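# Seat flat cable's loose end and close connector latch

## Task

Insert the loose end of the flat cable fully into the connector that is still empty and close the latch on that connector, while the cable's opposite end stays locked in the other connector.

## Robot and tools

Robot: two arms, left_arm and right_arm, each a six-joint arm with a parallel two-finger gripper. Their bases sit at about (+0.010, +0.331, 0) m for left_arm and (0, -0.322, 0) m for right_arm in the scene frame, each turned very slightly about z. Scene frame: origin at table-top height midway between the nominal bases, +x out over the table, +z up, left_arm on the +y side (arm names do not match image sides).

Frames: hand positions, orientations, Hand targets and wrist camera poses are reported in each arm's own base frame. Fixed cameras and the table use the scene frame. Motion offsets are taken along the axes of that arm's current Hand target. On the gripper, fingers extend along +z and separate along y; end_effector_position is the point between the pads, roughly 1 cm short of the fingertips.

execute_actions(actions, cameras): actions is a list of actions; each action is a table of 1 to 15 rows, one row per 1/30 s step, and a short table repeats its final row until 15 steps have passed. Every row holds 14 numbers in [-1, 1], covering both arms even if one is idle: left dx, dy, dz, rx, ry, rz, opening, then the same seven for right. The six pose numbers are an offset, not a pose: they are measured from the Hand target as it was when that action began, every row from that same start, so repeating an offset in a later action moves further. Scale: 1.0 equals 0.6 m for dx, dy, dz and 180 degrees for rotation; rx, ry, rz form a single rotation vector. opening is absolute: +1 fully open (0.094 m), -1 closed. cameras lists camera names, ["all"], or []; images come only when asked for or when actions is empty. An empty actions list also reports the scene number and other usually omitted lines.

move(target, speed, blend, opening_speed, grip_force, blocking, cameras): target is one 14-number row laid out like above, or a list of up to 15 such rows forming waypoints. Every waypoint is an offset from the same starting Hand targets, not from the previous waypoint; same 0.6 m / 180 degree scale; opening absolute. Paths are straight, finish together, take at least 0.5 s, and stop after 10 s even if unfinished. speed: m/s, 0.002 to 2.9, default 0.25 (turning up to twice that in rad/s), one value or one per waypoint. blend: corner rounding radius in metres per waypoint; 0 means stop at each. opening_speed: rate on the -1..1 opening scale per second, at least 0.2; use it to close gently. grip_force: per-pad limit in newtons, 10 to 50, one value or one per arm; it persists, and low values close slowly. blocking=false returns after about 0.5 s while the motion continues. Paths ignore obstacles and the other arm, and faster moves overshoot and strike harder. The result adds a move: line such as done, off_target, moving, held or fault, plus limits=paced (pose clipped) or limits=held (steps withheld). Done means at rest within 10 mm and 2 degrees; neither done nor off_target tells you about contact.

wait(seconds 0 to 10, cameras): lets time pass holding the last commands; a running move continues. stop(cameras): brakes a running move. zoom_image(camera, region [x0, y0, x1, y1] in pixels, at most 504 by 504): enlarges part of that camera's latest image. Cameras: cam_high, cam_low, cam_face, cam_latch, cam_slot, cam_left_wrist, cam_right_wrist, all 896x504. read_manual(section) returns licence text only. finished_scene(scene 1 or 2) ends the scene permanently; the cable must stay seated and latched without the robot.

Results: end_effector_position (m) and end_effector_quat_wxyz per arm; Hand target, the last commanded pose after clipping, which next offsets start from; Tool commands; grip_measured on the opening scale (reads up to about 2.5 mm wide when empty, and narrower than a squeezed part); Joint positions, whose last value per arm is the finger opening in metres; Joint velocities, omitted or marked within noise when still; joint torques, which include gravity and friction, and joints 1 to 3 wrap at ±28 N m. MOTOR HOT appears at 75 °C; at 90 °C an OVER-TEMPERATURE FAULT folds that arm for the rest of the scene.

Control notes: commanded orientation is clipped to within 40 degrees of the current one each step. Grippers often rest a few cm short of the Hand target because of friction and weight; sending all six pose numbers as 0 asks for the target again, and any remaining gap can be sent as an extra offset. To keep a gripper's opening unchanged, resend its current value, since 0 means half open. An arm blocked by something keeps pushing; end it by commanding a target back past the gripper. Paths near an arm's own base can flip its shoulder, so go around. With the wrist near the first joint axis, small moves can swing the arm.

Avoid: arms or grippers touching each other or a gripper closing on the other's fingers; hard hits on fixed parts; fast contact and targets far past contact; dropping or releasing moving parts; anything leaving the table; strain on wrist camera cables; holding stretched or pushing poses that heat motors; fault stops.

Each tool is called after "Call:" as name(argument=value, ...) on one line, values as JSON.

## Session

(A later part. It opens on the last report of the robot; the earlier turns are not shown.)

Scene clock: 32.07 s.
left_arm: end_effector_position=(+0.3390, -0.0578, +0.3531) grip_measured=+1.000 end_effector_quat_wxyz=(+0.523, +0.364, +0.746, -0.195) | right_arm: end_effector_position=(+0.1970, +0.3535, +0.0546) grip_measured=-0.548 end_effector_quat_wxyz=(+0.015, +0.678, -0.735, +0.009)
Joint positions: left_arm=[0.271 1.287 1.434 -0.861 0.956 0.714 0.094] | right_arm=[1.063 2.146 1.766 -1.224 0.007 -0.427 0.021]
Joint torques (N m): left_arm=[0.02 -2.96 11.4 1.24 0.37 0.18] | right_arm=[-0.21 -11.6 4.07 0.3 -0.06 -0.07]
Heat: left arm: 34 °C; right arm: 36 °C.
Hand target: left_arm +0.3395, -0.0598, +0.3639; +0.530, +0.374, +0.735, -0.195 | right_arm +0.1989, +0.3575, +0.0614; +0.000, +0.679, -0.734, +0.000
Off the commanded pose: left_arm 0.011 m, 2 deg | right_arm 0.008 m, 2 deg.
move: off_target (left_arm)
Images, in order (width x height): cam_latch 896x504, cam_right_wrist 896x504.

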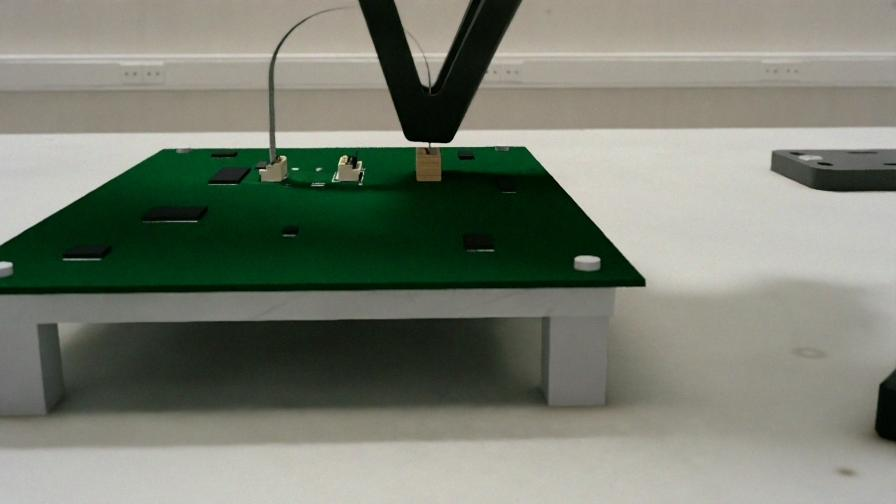

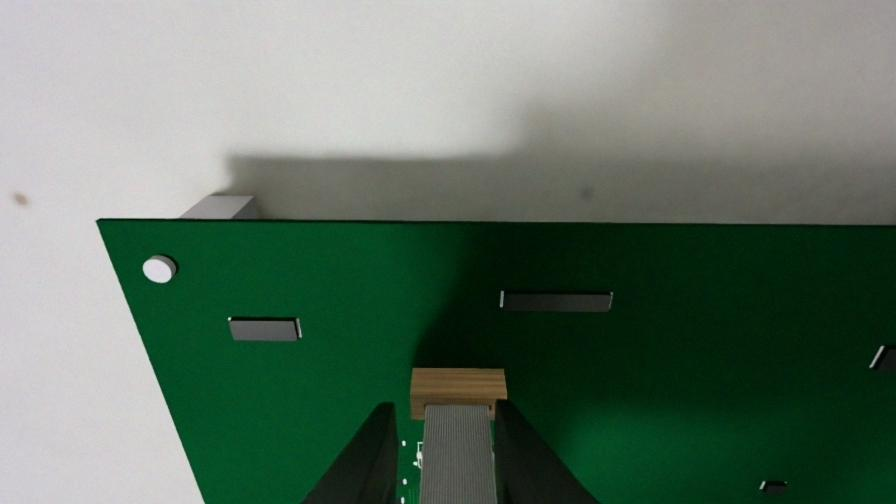

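Call:
move(target=[0,0,0,0,0,0,1,0.0012,-0.0108,0,0,0,0,-0.6], speed=0.05, cameras=["cam_latch","cam_right_wrist"])

Scene clock: 34.03 s.
left_arm: end_effector_position=(+0.3390, -0.0578, +0.3531) grip_measured=+1.000 end_effector_quat_wxyz=(+0.523, +0.364, +0.746, -0.195) | right_arm: end_effector_position=(+0.2010, +0.3513, +0.0546) grip_measured=-0.598 end_effector_quat_wxyz=(+0.015, +0.678, -0.735, +0.008)
Joint positions: left_arm=[0.271 1.287 1.434 -0.861 0.956 0.714 0.094] | right_arm=[1.052 2.146 1.766 -1.224 0.007 -0.439 0.019]
Joint torques (N m): left_arm=[0.13 -2.99 11.38 1.25 0.39 0.14] | right_arm=[-0.54 -11 5.05 0.25 -0.05 -0.09]
Heat: left arm: 34 °C; right arm: 36 °C.
Hand target: left_arm +0.3395, -0.0598, +0.3639; +0.530, +0.374, +0.735, -0.195 | right_arm +0.2053, +0.3563, +0.0614; +0.000, +0.679, -0.735, +0.000
Off the commanded pose: left_arm 0.011 m, 2 deg | right_arm 0.009 m, 2 deg.
move: off_target (left_arm)
Images, in order (width x height): cam_latch 896x504, cam_right_wrist 896x504.

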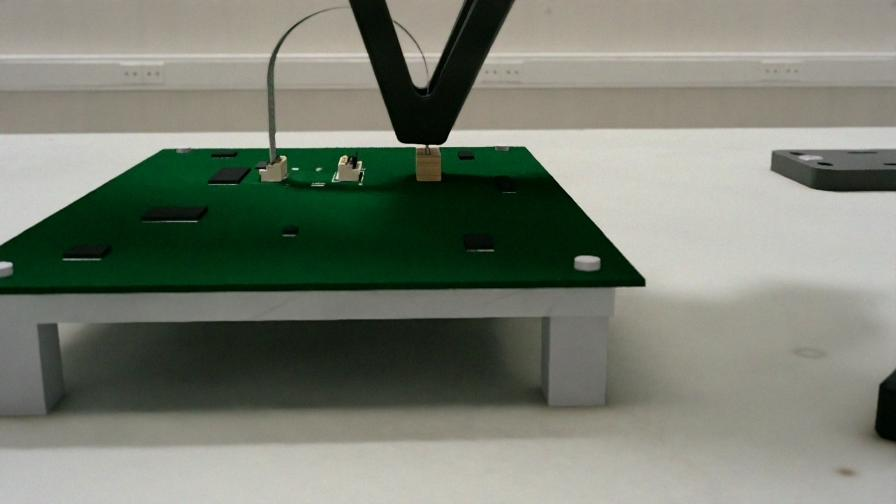

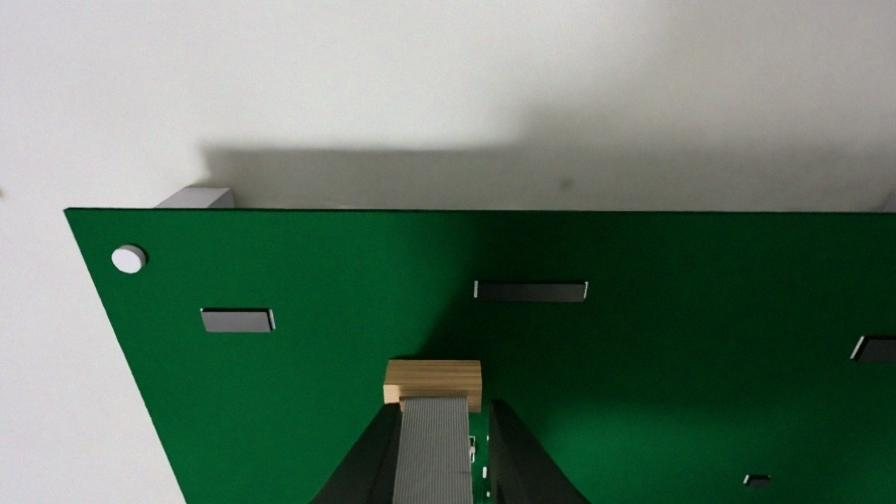

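Call:
move(target=[0,0,0,0,0,0,1,-0.003,0.0072,0,0,0,0,-0.6], speed=0.05, cameras=["cam_latch","cam_right_wrist"])

Scene clock: 36.03 s.
left_arm: end_effector_position=(+0.3390, -0.0578, +0.3531) grip_measured=+1.000 end_effector_quat_wxyz=(+0.523, +0.364, +0.746, -0.195) | right_arm: end_effector_position=(+0.2009, +0.3514, +0.0546) grip_measured=-0.598 end_effector_quat_wxyz=(+0.015, +0.678, -0.735, +0.008)
Joint positions: left_arm=[0.271 1.287 1.434 -0.861 0.956 0.714 0.094] | right_arm=[1.052 2.146 1.766 -1.224 0.006 -0.439 0.019]
Joint torques (N m): left_arm=[0.01 -2.92 11.4 1.2 0.36 0.13] | right_arm=[0.44 -11.04 4.94 0.26 -0.06 0.02]
Heat: left arm: 34 °C; right arm: 36 °C.
Hand target: left_arm +0.3395, -0.0598, +0.3639; +0.530, +0.374, +0.735, -0.195 | right_arm +0.2011, +0.3585, +0.0614; +0.000, +0.679, -0.734, +0.000
Off the commanded pose: left_arm 0.011 m, 2 deg | right_arm 0.010 m, 2 deg.
move: off_target (left_arm)
Images, in order (width x height): cam_latch 896x504, cam_right_wrist 896x504.

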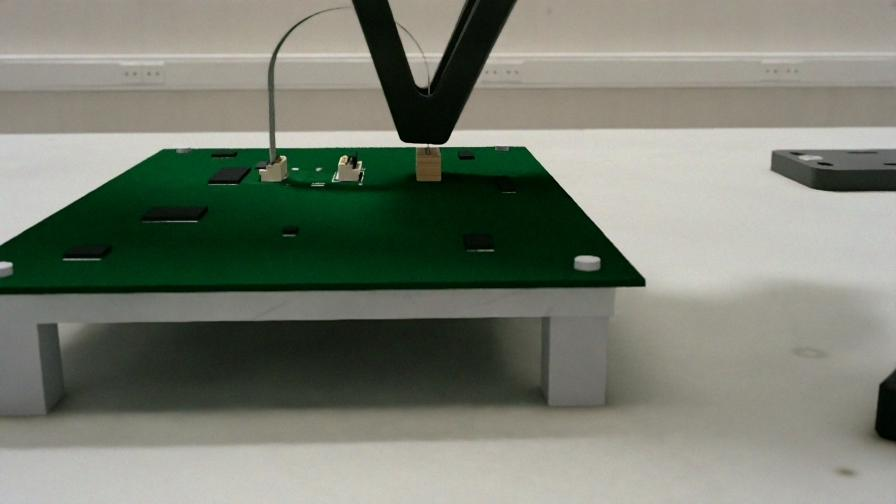

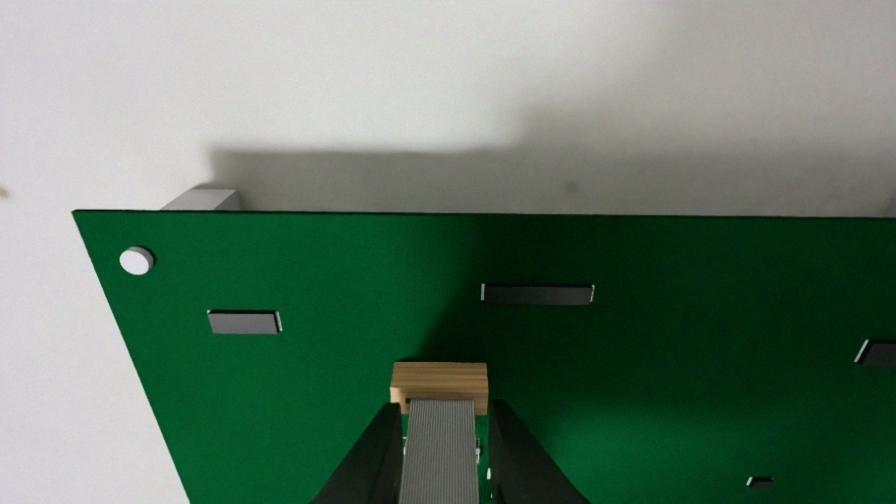

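Call:
move(target=[0,0,0,0,0,0,1,0,0,0,0,0,0,-1], speed=0.05, grip_force=12, cameras=["cam_latch","cam_right_wrist"])

Call:
zoom_image(camera="cam_latch", region=[300, 90, 460, 210])

Scene clock: 38.17 s.
left_arm: end_effector_position=(+0.3390, -0.0578, +0.3531) grip_measured=+1.000 end_effector_quat_wxyz=(+0.523, +0.364, +0.746, -0.195) | right_arm: end_effector_position=(+0.2006, +0.3515, +0.0546) grip_measured=-0.713 end_effector_quat_wxyz=(+0.015, +0.678, -0.735, +0.007)
Joint positions: left_arm=[0.271 1.287 1.434 -0.861 0.956 0.714 0.094] | right_arm=[1.052 2.146 1.766 -1.224 0.004 -0.439 0.013]
Joint torques (N m): left_arm=[0.09 -2.88 11.32 1.23 0.35 0.14] | right_arm=[0.44 -11.06 4.96 0.26 -0.04 0.02]
Heat: left arm: 34 °C; right arm: 37 °C.
Hand target: left_arm +0.3395, -0.0598, +0.3639; +0.530, +0.374, +0.735, -0.195 | right_arm +0.2011, +0.3585, +0.0614; +0.000, +0.679, -0.734, +0.000
Off the commanded pose: left_arm 0.011 m, 2 deg | right_arm 0.010 m, 2 deg.
grip_force (N): 12, 12
move: off_target (left_arm)
Images, in order (width x height): cam_latch 896x504, cam_right_wrist 896x504.

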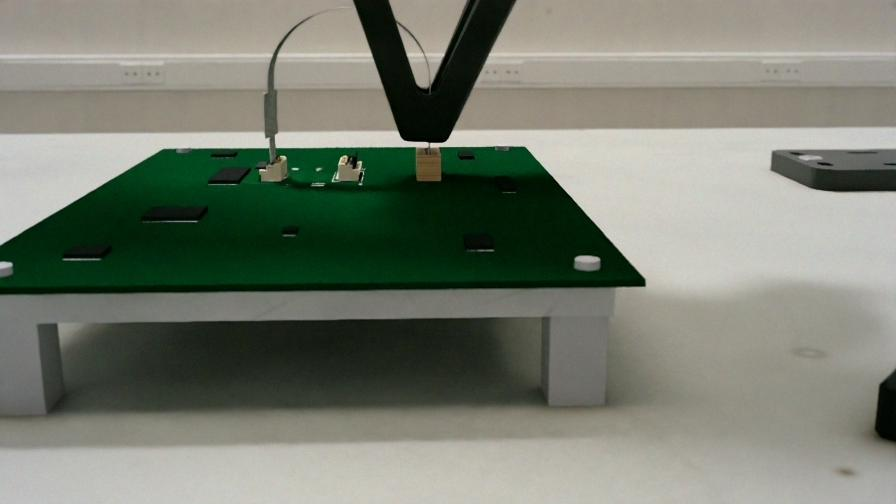

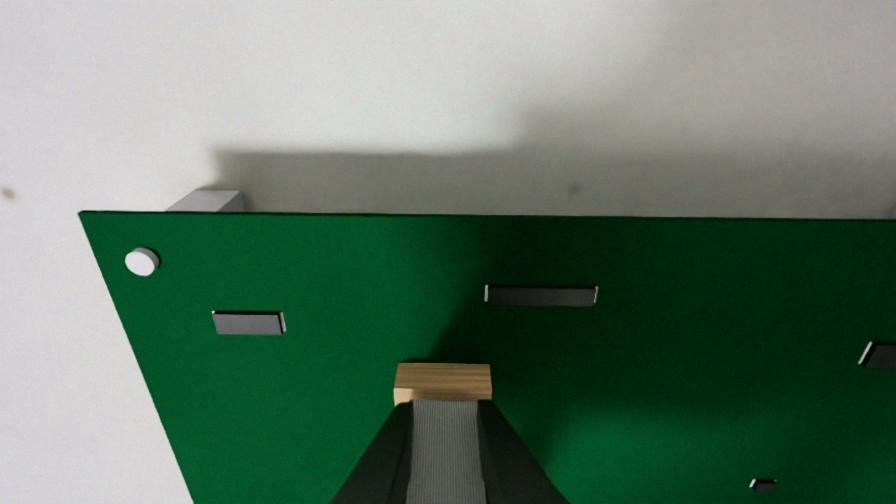

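Scaled by 3.150 from the camera's 896x504 image, which has a finer 1280x720 frame.

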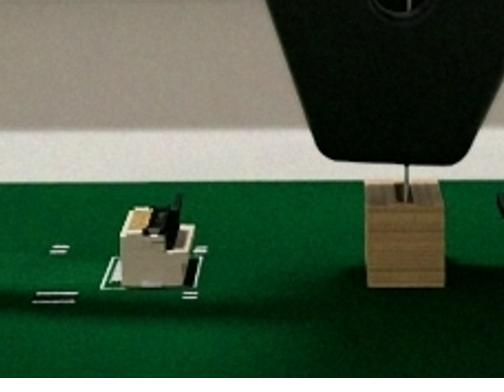

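Call:
move(target=[[0,0,0,0,0,0,1,0,0,-0.04,0,0,0,-1],[0,0,0,0,0,0,1,0.043,0.002,-0.04,0,0,0,-1]], speed=0.05, cameras=["cam_latch","cam_right_wrist","cam_slot"])

Call:
zoom_image(camera="cam_latch", region=[300, 90, 400, 210])

Call:
zoom_image(camera="cam_right_wrist", region=[380, 310, 520, 420])

Scene clock: 42.13 s.
left_arm: end_effector_position=(+0.3390, -0.0578, +0.3531) grip_measured=+1.000 end_effector_quat_wxyz=(+0.523, +0.364, +0.746, -0.195) | right_arm: end_effector_position=(+0.1960, +0.3297, +0.0718) grip_measured=-0.717 end_effector_quat_wxyz=(+0.023, +0.677, -0.735, +0.010)
Joint positions: left_arm=[0.271 1.287 1.434 -0.861 0.956 0.714 0.094] | right_arm=[1.034 2.066 1.712 -1.266 0.005 -0.454 0.013]
Joint torques (N m): left_arm=[0.06 -2.89 11.54 1.22 0.38 0.13] | right_arm=[-0.29 -12.66 3.88 0.24 -0.04 -0.08]
Heat: left arm: 34 °C; right arm: 37 °C.
Hand target: left_arm +0.3395, -0.0598, +0.3639; +0.530, +0.374, +0.735, -0.195 | right_arm +0.1978, +0.3327, +0.0853; +0.000, +0.679, -0.734, +0.000
Off the commanded pose: left_arm 0.011 m, 2 deg | right_arm 0.014 m, 3 deg.
grip_force (N): 12, 12
move: off_target (left_arm, right_arm)
Images, in order (width x height): cam_latch 896x504, cam_slot 896x504, cam_right_wrist 896x504.

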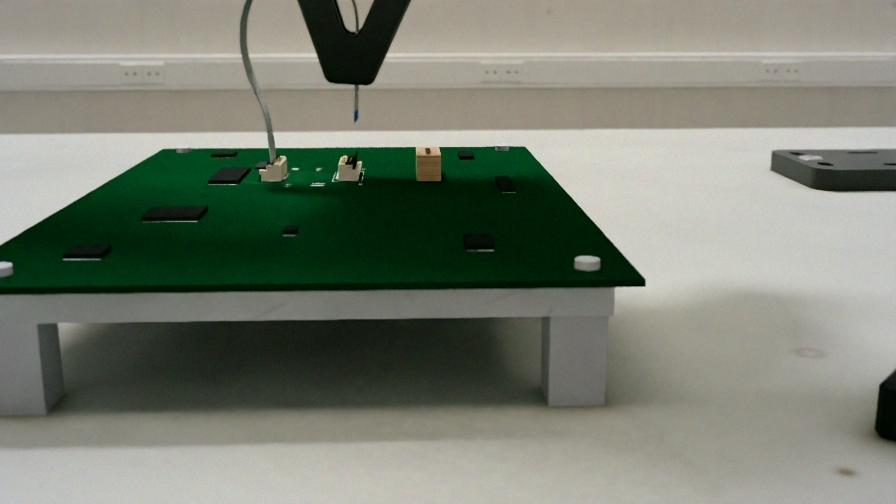

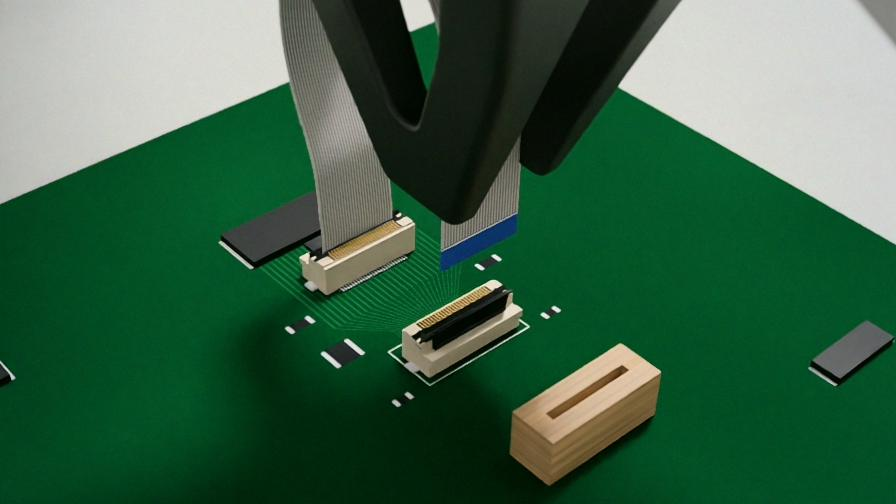

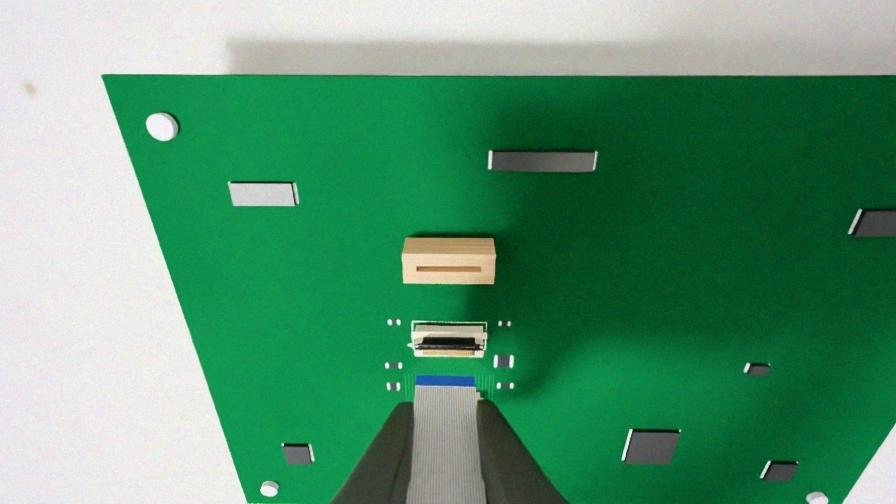

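Scaled by 4.200 from the camera's 896x504 image, which has a finer 1280x720 frame.

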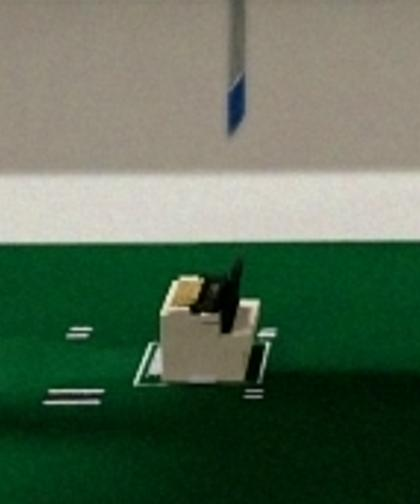

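Scaled by 3.600 from the camera's 896x504 image, which has a finer 1280x720 frame.

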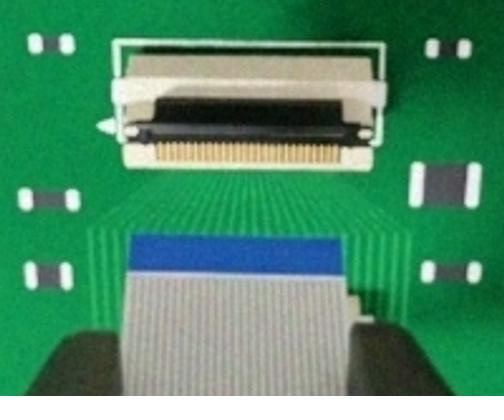

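Call:
move(target=[0,0,0,0,0,0,1,-0.0045,-0.0045,0.0125,0.002,-0.0045,0,-1], speed=0.04, cameras=["cam_latch","cam_right_wrist"])

Call:
zoom_image(camera="cam_latch", region=[300, 90, 400, 210])

Call:
zoom_image(camera="cam_right_wrist", region=[380, 310, 520, 420])

Scene clock: 44.93 s.
left_arm: end_effector_position=(+0.3390, -0.0578, +0.3531) grip_measured=+1.000 end_effector_quat_wxyz=(+0.523, +0.364, +0.746, -0.195) | right_arm: end_effector_position=(+0.1972, +0.3318, +0.0646) grip_measured=-0.717 end_effector_quat_wxyz=(+0.017, +0.678, -0.735, +0.008)
Joint positions: left_arm=[0.271 1.287 1.434 -0.861 0.956 0.714 0.094] | right_arm=[1.034 2.066 1.684 -1.224 0.005 -0.457 0.013]
Joint torques (N m): left_arm=[0.14 -2.88 11.43 1.22 0.35 0.16] | right_arm=[-0.55 -12.53 4 0.28 -0.05 -0.08]
Heat: left arm: 34 °C; right arm: 37 °C.
Hand target: left_arm +0.3395, -0.0598, +0.3639; +0.530, +0.374, +0.735, -0.195 | right_arm +0.2008, +0.3352, +0.0779; -0.008, +0.679, -0.734, -0.003
Off the commanded pose: left_arm 0.011 m, 2 deg | right_arm 0.014 m, 3 deg.
grip_force (N): 12, 12
move: off_target (left_arm, right_arm)
Images, in order (width x height): cam_latch 896x504, cam_right_wrist 896x504.

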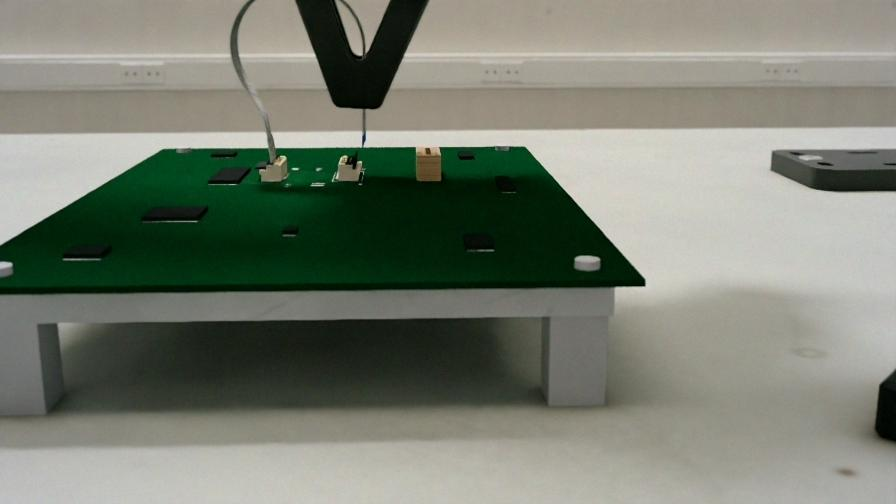

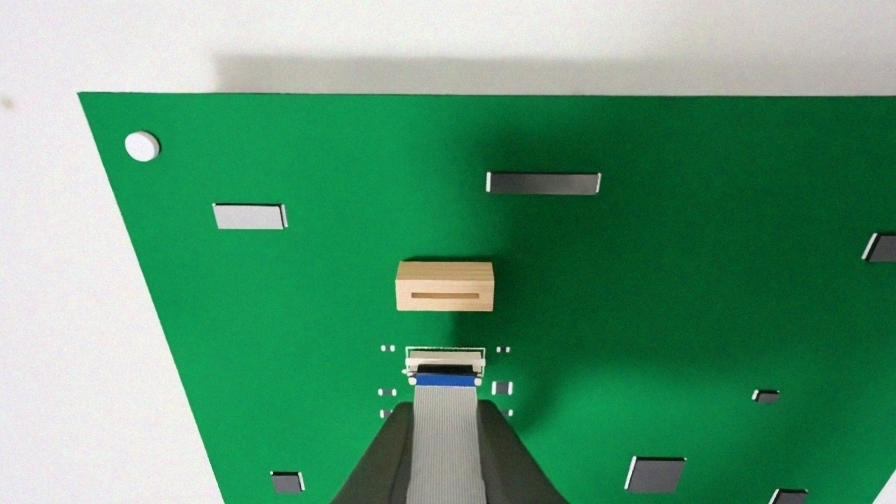

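Scaled by 4.200 from the camera's 896x504 image, which has a finer 1280x720 frame.

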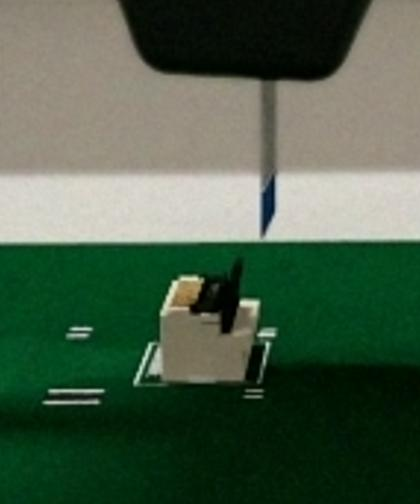

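Scaled by 3.600 from the camera's 896x504 image, which has a finer 1280x720 frame.

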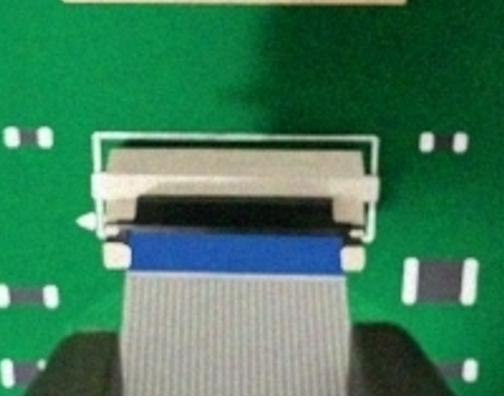

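Call:
move(target=[0,0,0,0,0,0,1,0.0032,-0.0012,0.0092,0,0,0,-1], speed=0.04, cameras=["cam_latch","cam_right_wrist"])

Call:
zoom_image(camera="cam_latch", region=[300, 90, 400, 210])

Call:
zoom_image(camera="cam_right_wrist", region=[380, 310, 520, 420])

Scene clock: 46.93 s.
left_arm: end_effector_position=(+0.3390, -0.0578, +0.3531) grip_measured=+1.000 end_effector_quat_wxyz=(+0.523, +0.364, +0.746, -0.195) | right_arm: end_effector_position=(+0.1974, +0.3298, +0.0581) grip_measured=-0.717 end_effector_quat_wxyz=(+0.018, +0.679, -0.734, +0.008)
Joint positions: left_arm=[0.271 1.287 1.434 -0.861 0.956 0.714 0.094] | right_arm=[1.031 2.066 1.657 -1.2 0.005 -0.46 0.013]
Joint torques (N m): left_arm=[0.01 -2.97 11.51 1.23 0.4 0.13] | right_arm=[-0.54 -12.71 3.97 0.27 -0.05 -0.09]
Heat: left arm: 34 °C; right arm: 37 °C.
Hand target: left_arm +0.3395, -0.0598, +0.3639; +0.530, +0.374, +0.735, -0.195 | right_arm +0.2013, +0.3333, +0.0723; -0.008, +0.679, -0.734, -0.003
Off the commanded pose: left_arm 0.011 m, 2 deg | right_arm 0.015 m, 3 deg.
grip_force (N): 12, 12
move: off_target (left_arm, right_arm)
Images, in order (width x height): cam_latch 896x504, cam_right_wrist 896x504.

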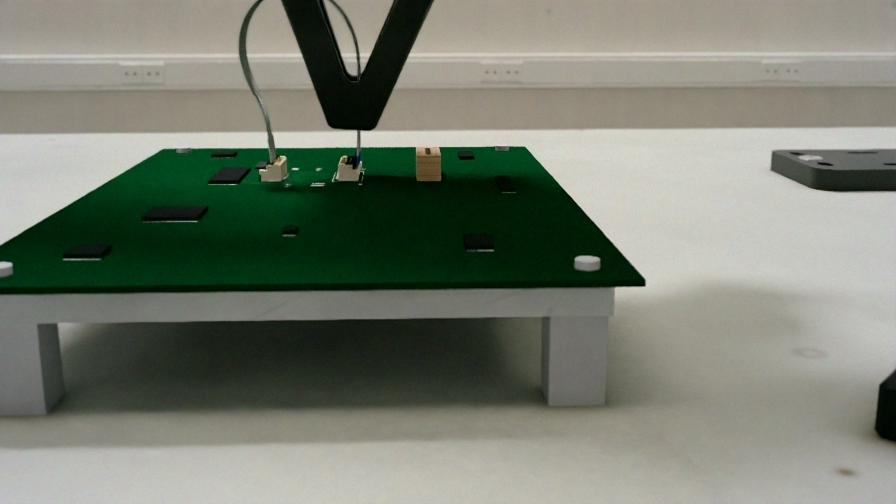

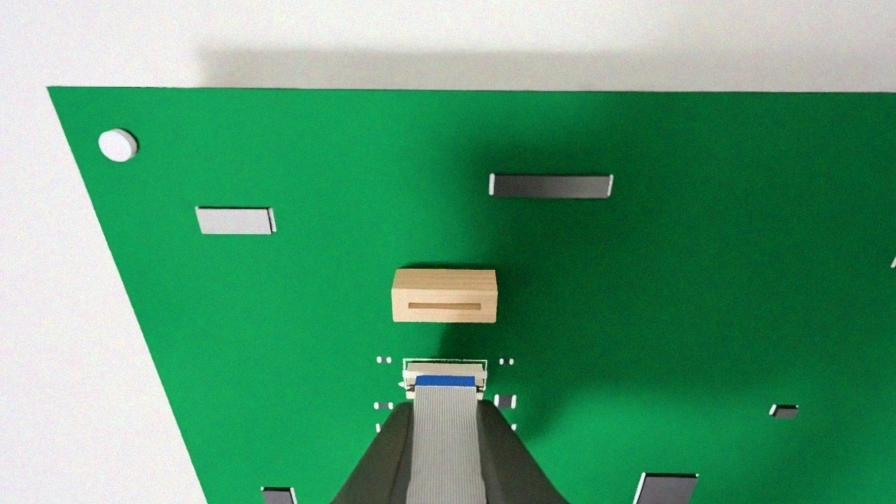

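Scaled by 4.200 from the camera's 896x504 image, which has a finer 1280x720 frame.

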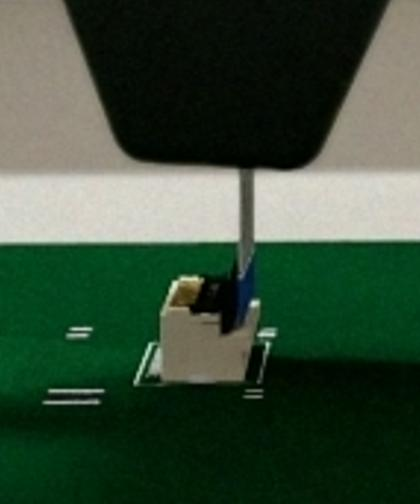

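Scaled by 3.600 from the camera's 896x504 image, which has a finer 1280x720 frame.

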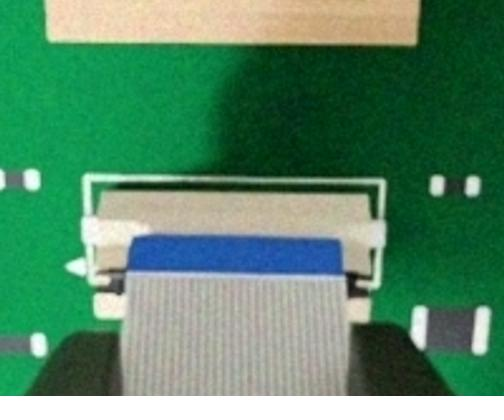

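Call:
move(target=[[0,0,0,0,0,0,1,0,0,-0.03,0,0,0,-1],[0,0,0,0,0,0,1,0.007,0.001,-0.03,0,0,0,-1]], speed=0.04, cameras=["cam_latch","cam_right_wrist"])

Call:
zoom_image(camera="cam_latch", region=[300, 90, 400, 210])

Call:
zoom_image(camera="cam_right_wrist", region=[380, 310, 520, 420])

Scene clock: 49.77 s.
left_arm: end_effector_position=(+0.3390, -0.0578, +0.3531) grip_measured=+1.000 end_effector_quat_wxyz=(+0.523, +0.364, +0.746, -0.195) | right_arm: end_effector_position=(+0.1992, +0.3305, +0.0731) grip_measured=-0.717 end_effector_quat_wxyz=(+0.007, +0.679, -0.734, +0.005)
Joint positions: left_arm=[0.271 1.287 1.434 -0.861 0.956 0.714 0.094] | right_arm=[1.028 2.042 1.683 -1.228 0.005 -0.464 0.013]
Joint torques (N m): left_arm=[-0.03 -2.85 11.6 1.21 0.38 0.14] | right_arm=[-0.62 -12.71 4.72 0.04 -0.05 -0.1]
Heat: left arm: 34 °C; right arm: 37 °C.
Hand target: left_arm +0.3395, -0.0598, +0.3639; +0.530, +0.374, +0.735, -0.195 | right_arm +0.2003, +0.3290, +0.0902; -0.008, +0.679, -0.734, -0.003
Off the commanded pose: left_arm 0.011 m, 2 deg | right_arm 0.017 m, 2 deg.
grip_force (N): 12, 12
move: off_target (left_arm, right_arm)
Images, in order (width x height): cam_latch 896x504, cam_right_wrist 896x504.

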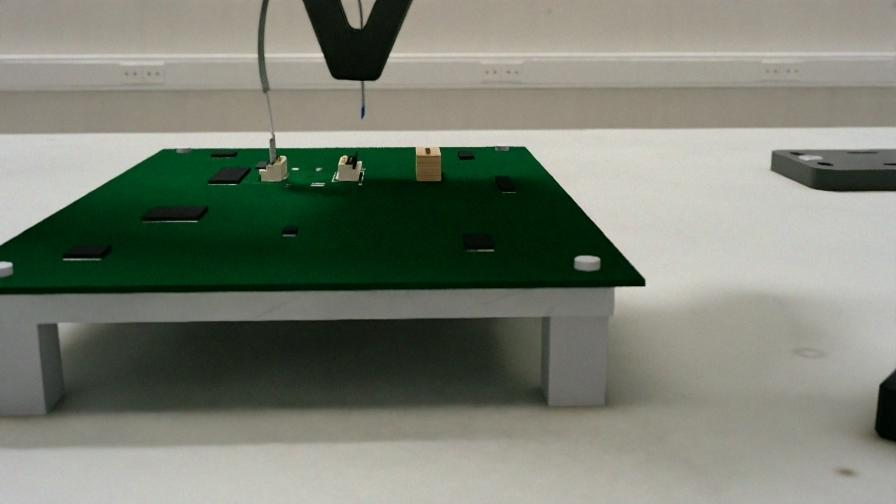

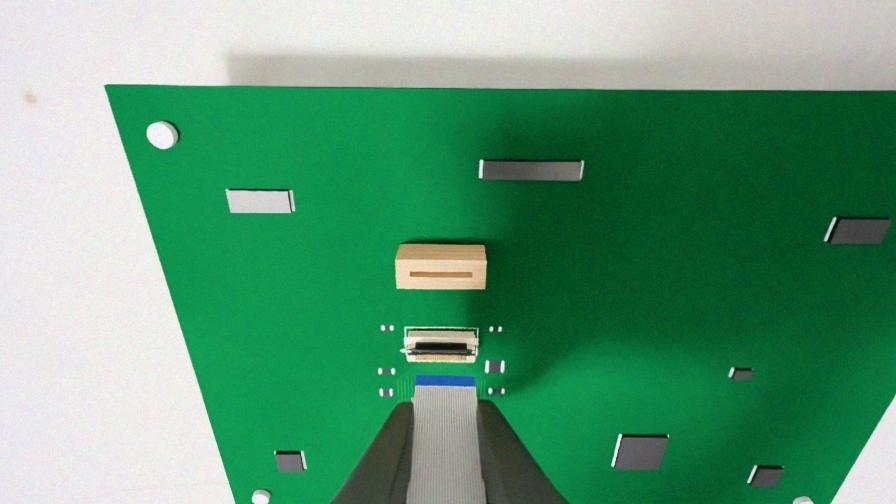

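Scaled by 4.200 from the camera's 896x504 image, which has a finer 1280x720 frame.

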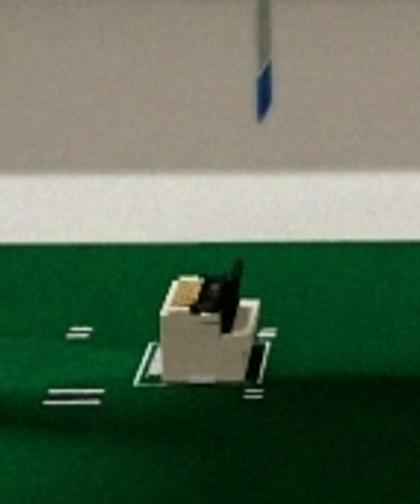

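Scaled by 3.600 from the camera's 896x504 image, which has a finer 1280x720 frame.

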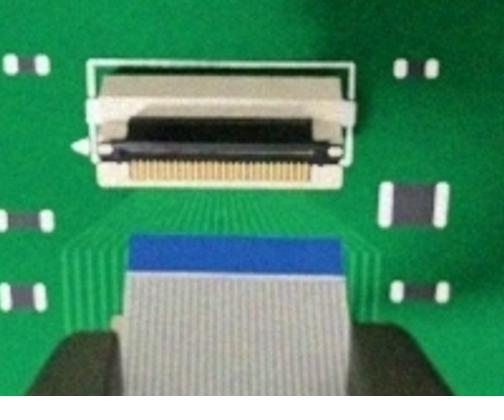

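Call:
move(target=[0,0,0,0,0,0,1,0.002,0.0018,0.0165,0,0,0,-1], speed=0.04, cameras=["cam_latch","cam_right_wrist"])

Call:
zoom_image(camera="cam_latch", region=[300, 90, 400, 210])

Call:
zoom_image(camera="cam_right_wrist", region=[380, 310, 520, 420])

Scene clock: 53.07 s.
left_arm: end_effector_position=(+0.3390, -0.0578, +0.3531) grip_measured=+1.000 end_effector_quat_wxyz=(+0.523, +0.364, +0.746, -0.195) | right_arm: end_effector_position=(+0.1959, +0.3245, +0.0654) grip_measured=-0.717 end_effector_quat_wxyz=(+0.018, +0.678, -0.734, +0.008)
Joint positions: left_arm=[0.271 1.287 1.434 -0.861 0.956 0.714 0.094] | right_arm=[1.028 2.042 1.651 -1.219 0.005 -0.464 0.013]
Joint torques (N m): left_arm=[0.01 -3 11.36 1.23 0.36 0.1] | right_arm=[-0.5 -12.72 3.99 0.27 -0.05 -0.09]
Heat: left arm: 35 °C; right arm: 37 °C.
Hand target: left_arm +0.3395, -0.0598, +0.3639; +0.530, +0.374, +0.735, -0.195 | right_arm +0.1992, +0.3280, +0.0803; -0.008, +0.679, -0.734, -0.003
Off the commanded pose: left_arm 0.011 m, 2 deg | right_arm 0.016 m, 3 deg.
grip_force (N): 12, 12
move: off_target (left_arm, right_arm)
Images, in order (width x height): cam_latch 896x504, cam_right_wrist 896x504.

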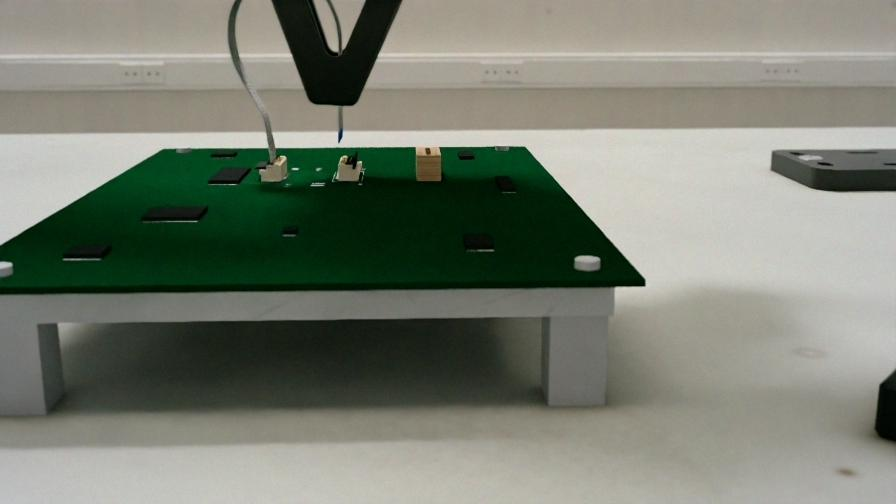

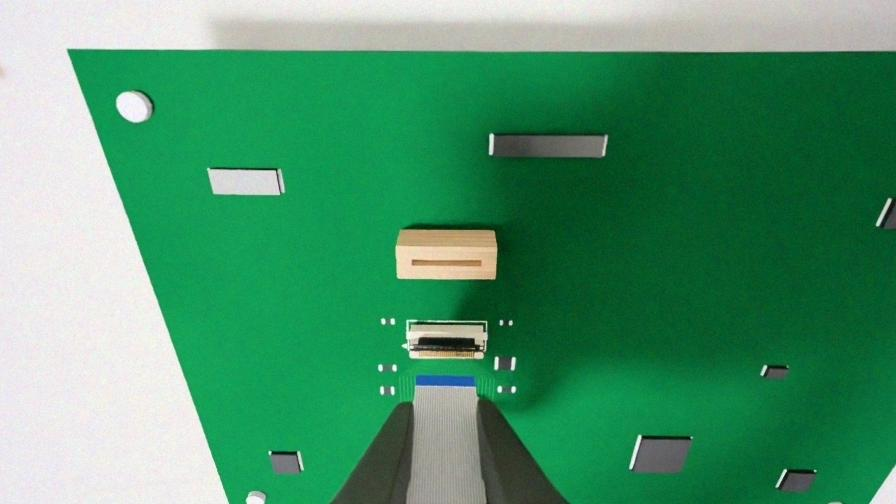

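Scaled by 4.200 from the camera's 896x504 image, which has a finer 1280x720 frame.

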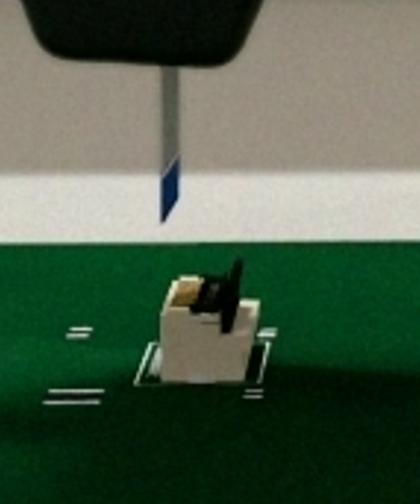

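Scaled by 3.600 from the camera's 896x504 image, which has a finer 1280x720 frame.

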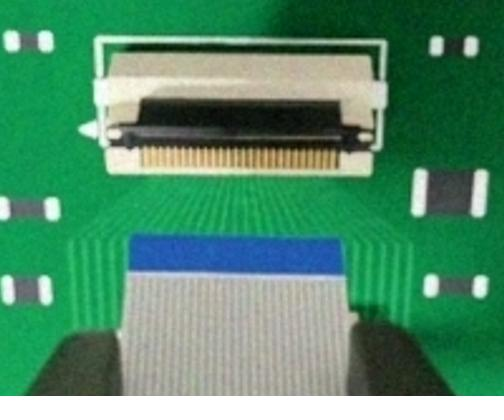

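Call:
move(target=[0,0,0,0,0,0,1,-0.0098,-0.003,0,0.002,-0.0085,0,-1], speed=0.04, cameras=["cam_latch","cam_right_wrist"])

Call:
zoom_image(camera="cam_latch", region=[300, 90, 400, 210])

Call:
zoom_image(camera="cam_right_wrist", region=[380, 310, 520, 420])

Scene clock: 56.23 s.
left_arm: end_effector_position=(+0.3390, -0.0578, +0.3531) grip_measured=+1.000 end_effector_quat_wxyz=(+0.523, +0.364, +0.746, -0.195) | right_arm: end_effector_position=(+0.1986, +0.3303, +0.0652) grip_measured=-0.717 end_effector_quat_wxyz=(+0.007, +0.679, -0.735, +0.003)
Joint positions: left_arm=[0.271 1.287 1.434 -0.861 0.956 0.714 0.094] | right_arm=[1.028 2.042 1.651 -1.194 0.002 -0.464 0.013]
Joint torques (N m): left_arm=[0.01 -2.88 11.41 1.21 0.38 0.12] | right_arm=[-0.47 -12.93 3.75 0.34 -0.08 -0.09]
Heat: left arm: 35 °C; right arm: 36 °C.
Hand target: left_arm +0.3395, -0.0598, +0.3639; +0.530, +0.374, +0.735, -0.195 | right_arm +0.2015, +0.3337, +0.0804; -0.019, +0.679, -0.734, -0.009
Off the commanded pose: left_arm 0.011 m, 2 deg | right_arm 0.016 m, 3 deg.
grip_force (N): 12, 12
move: off_target (left_arm, right_arm)
Images, in order (width x height): cam_latch 896x504, cam_right_wrist 896x504.

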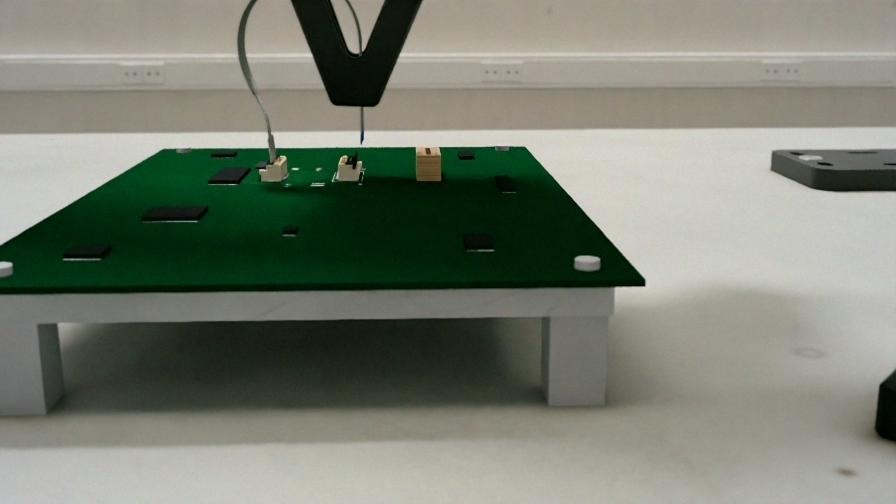

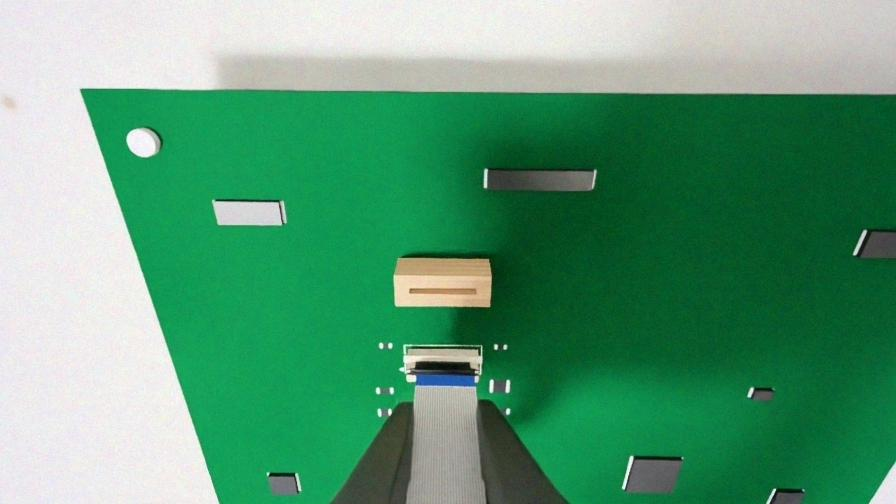

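Scaled by 4.200 from the camera's 896x504 image, which has a finer 1280x720 frame.

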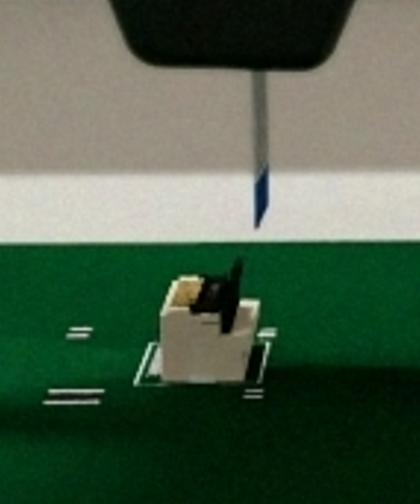

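Scaled by 3.600 from the camera's 896x504 image, which has a finer 1280x720 frame.

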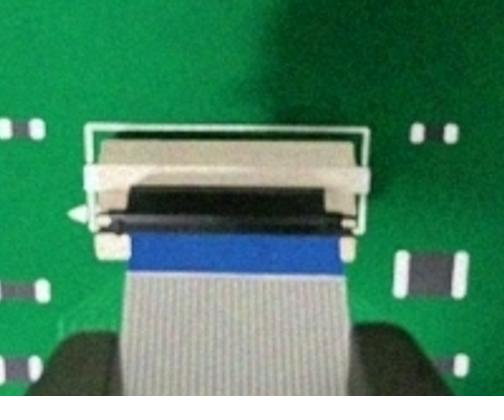

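Call:
move(target=[0,0,0,0,0,0,1,0.0012,-0.0008,0.0105,0,0,0,-1], speed=0.04, cameras=["cam_latch","cam_right_wrist"])

Call:
zoom_image(camera="cam_latch", region=[300, 90, 400, 210])

Call:
zoom_image(camera="cam_right_wrist", region=[380, 310, 520, 420])

Scene clock: 58.77 s.
left_arm: end_effector_position=(+0.3390, -0.0578, +0.3531) grip_measured=+1.000 end_effector_quat_wxyz=(+0.523, +0.364, +0.746, -0.195) | right_arm: end_effector_position=(+0.1981, +0.3296, +0.0598) grip_measured=-0.717 end_effector_quat_wxyz=(+0.006, +0.679, -0.734, +0.002)
Joint positions: left_arm=[0.271 1.287 1.434 -0.861 0.956 0.714 0.094] | right_arm=[1.028 2.04 1.626 -1.168 0.001 -0.465 0.013]
Joint torques (N m): left_arm=[0.03 -2.96 11.43 1.24 0.36 0.1] | right_arm=[-0.66 -12.55 4 0.32 -0.07 -0.09]
Heat: left arm: 35 °C; right arm: 36 °C.
Hand target: left_arm +0.3395, -0.0598, +0.3639; +0.530, +0.374, +0.735, -0.195 | right_arm +0.2020, +0.3332, +0.0741; -0.020, +0.678, -0.734, -0.009
Off the commanded pose: left_arm 0.011 m, 2 deg | right_arm 0.015 m, 3 deg.
grip_force (N): 12, 12
move: off_target (left_arm, right_arm)
Images, in order (width x height): cam_latch 896x504, cam_right_wrist 896x504.

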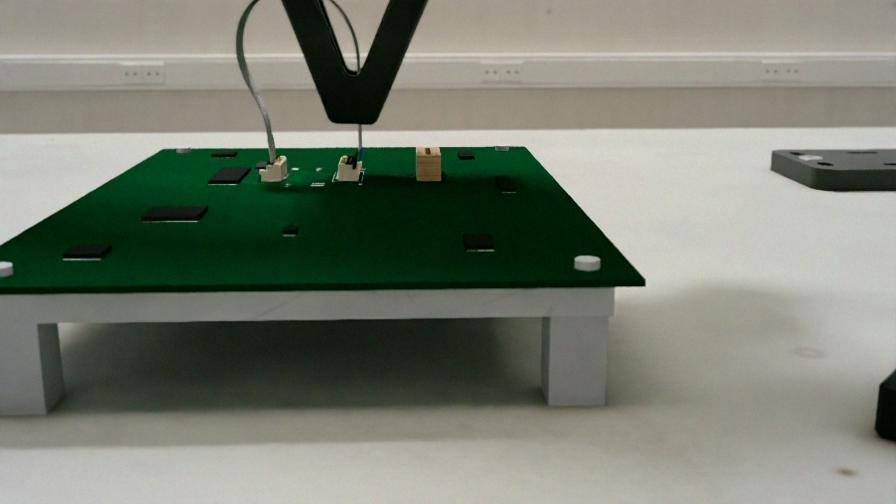

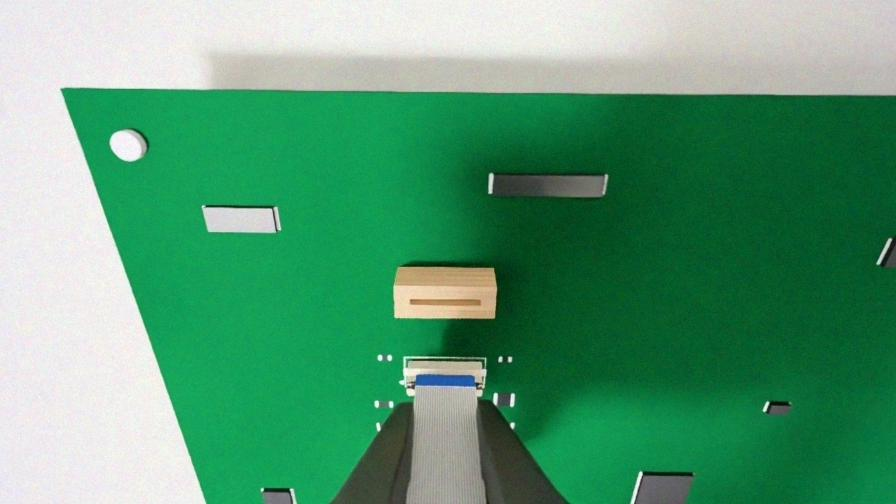

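Scaled by 4.200 from the camera's 896x504 image, which has a finer 1280x720 frame.

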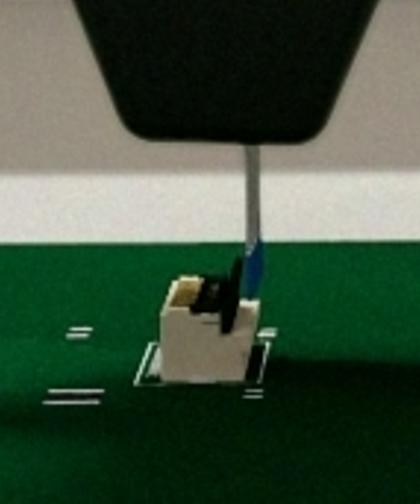

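Scaled by 3.600 from the camera's 896x504 image, which has a finer 1280x720 frame.

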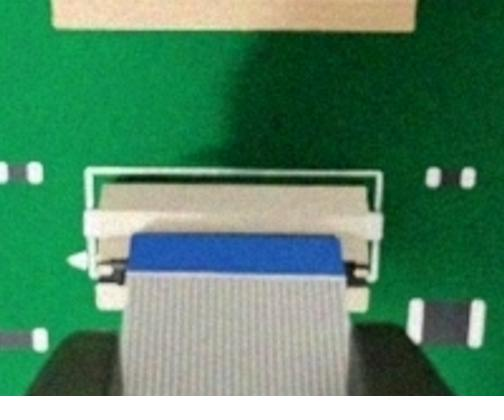

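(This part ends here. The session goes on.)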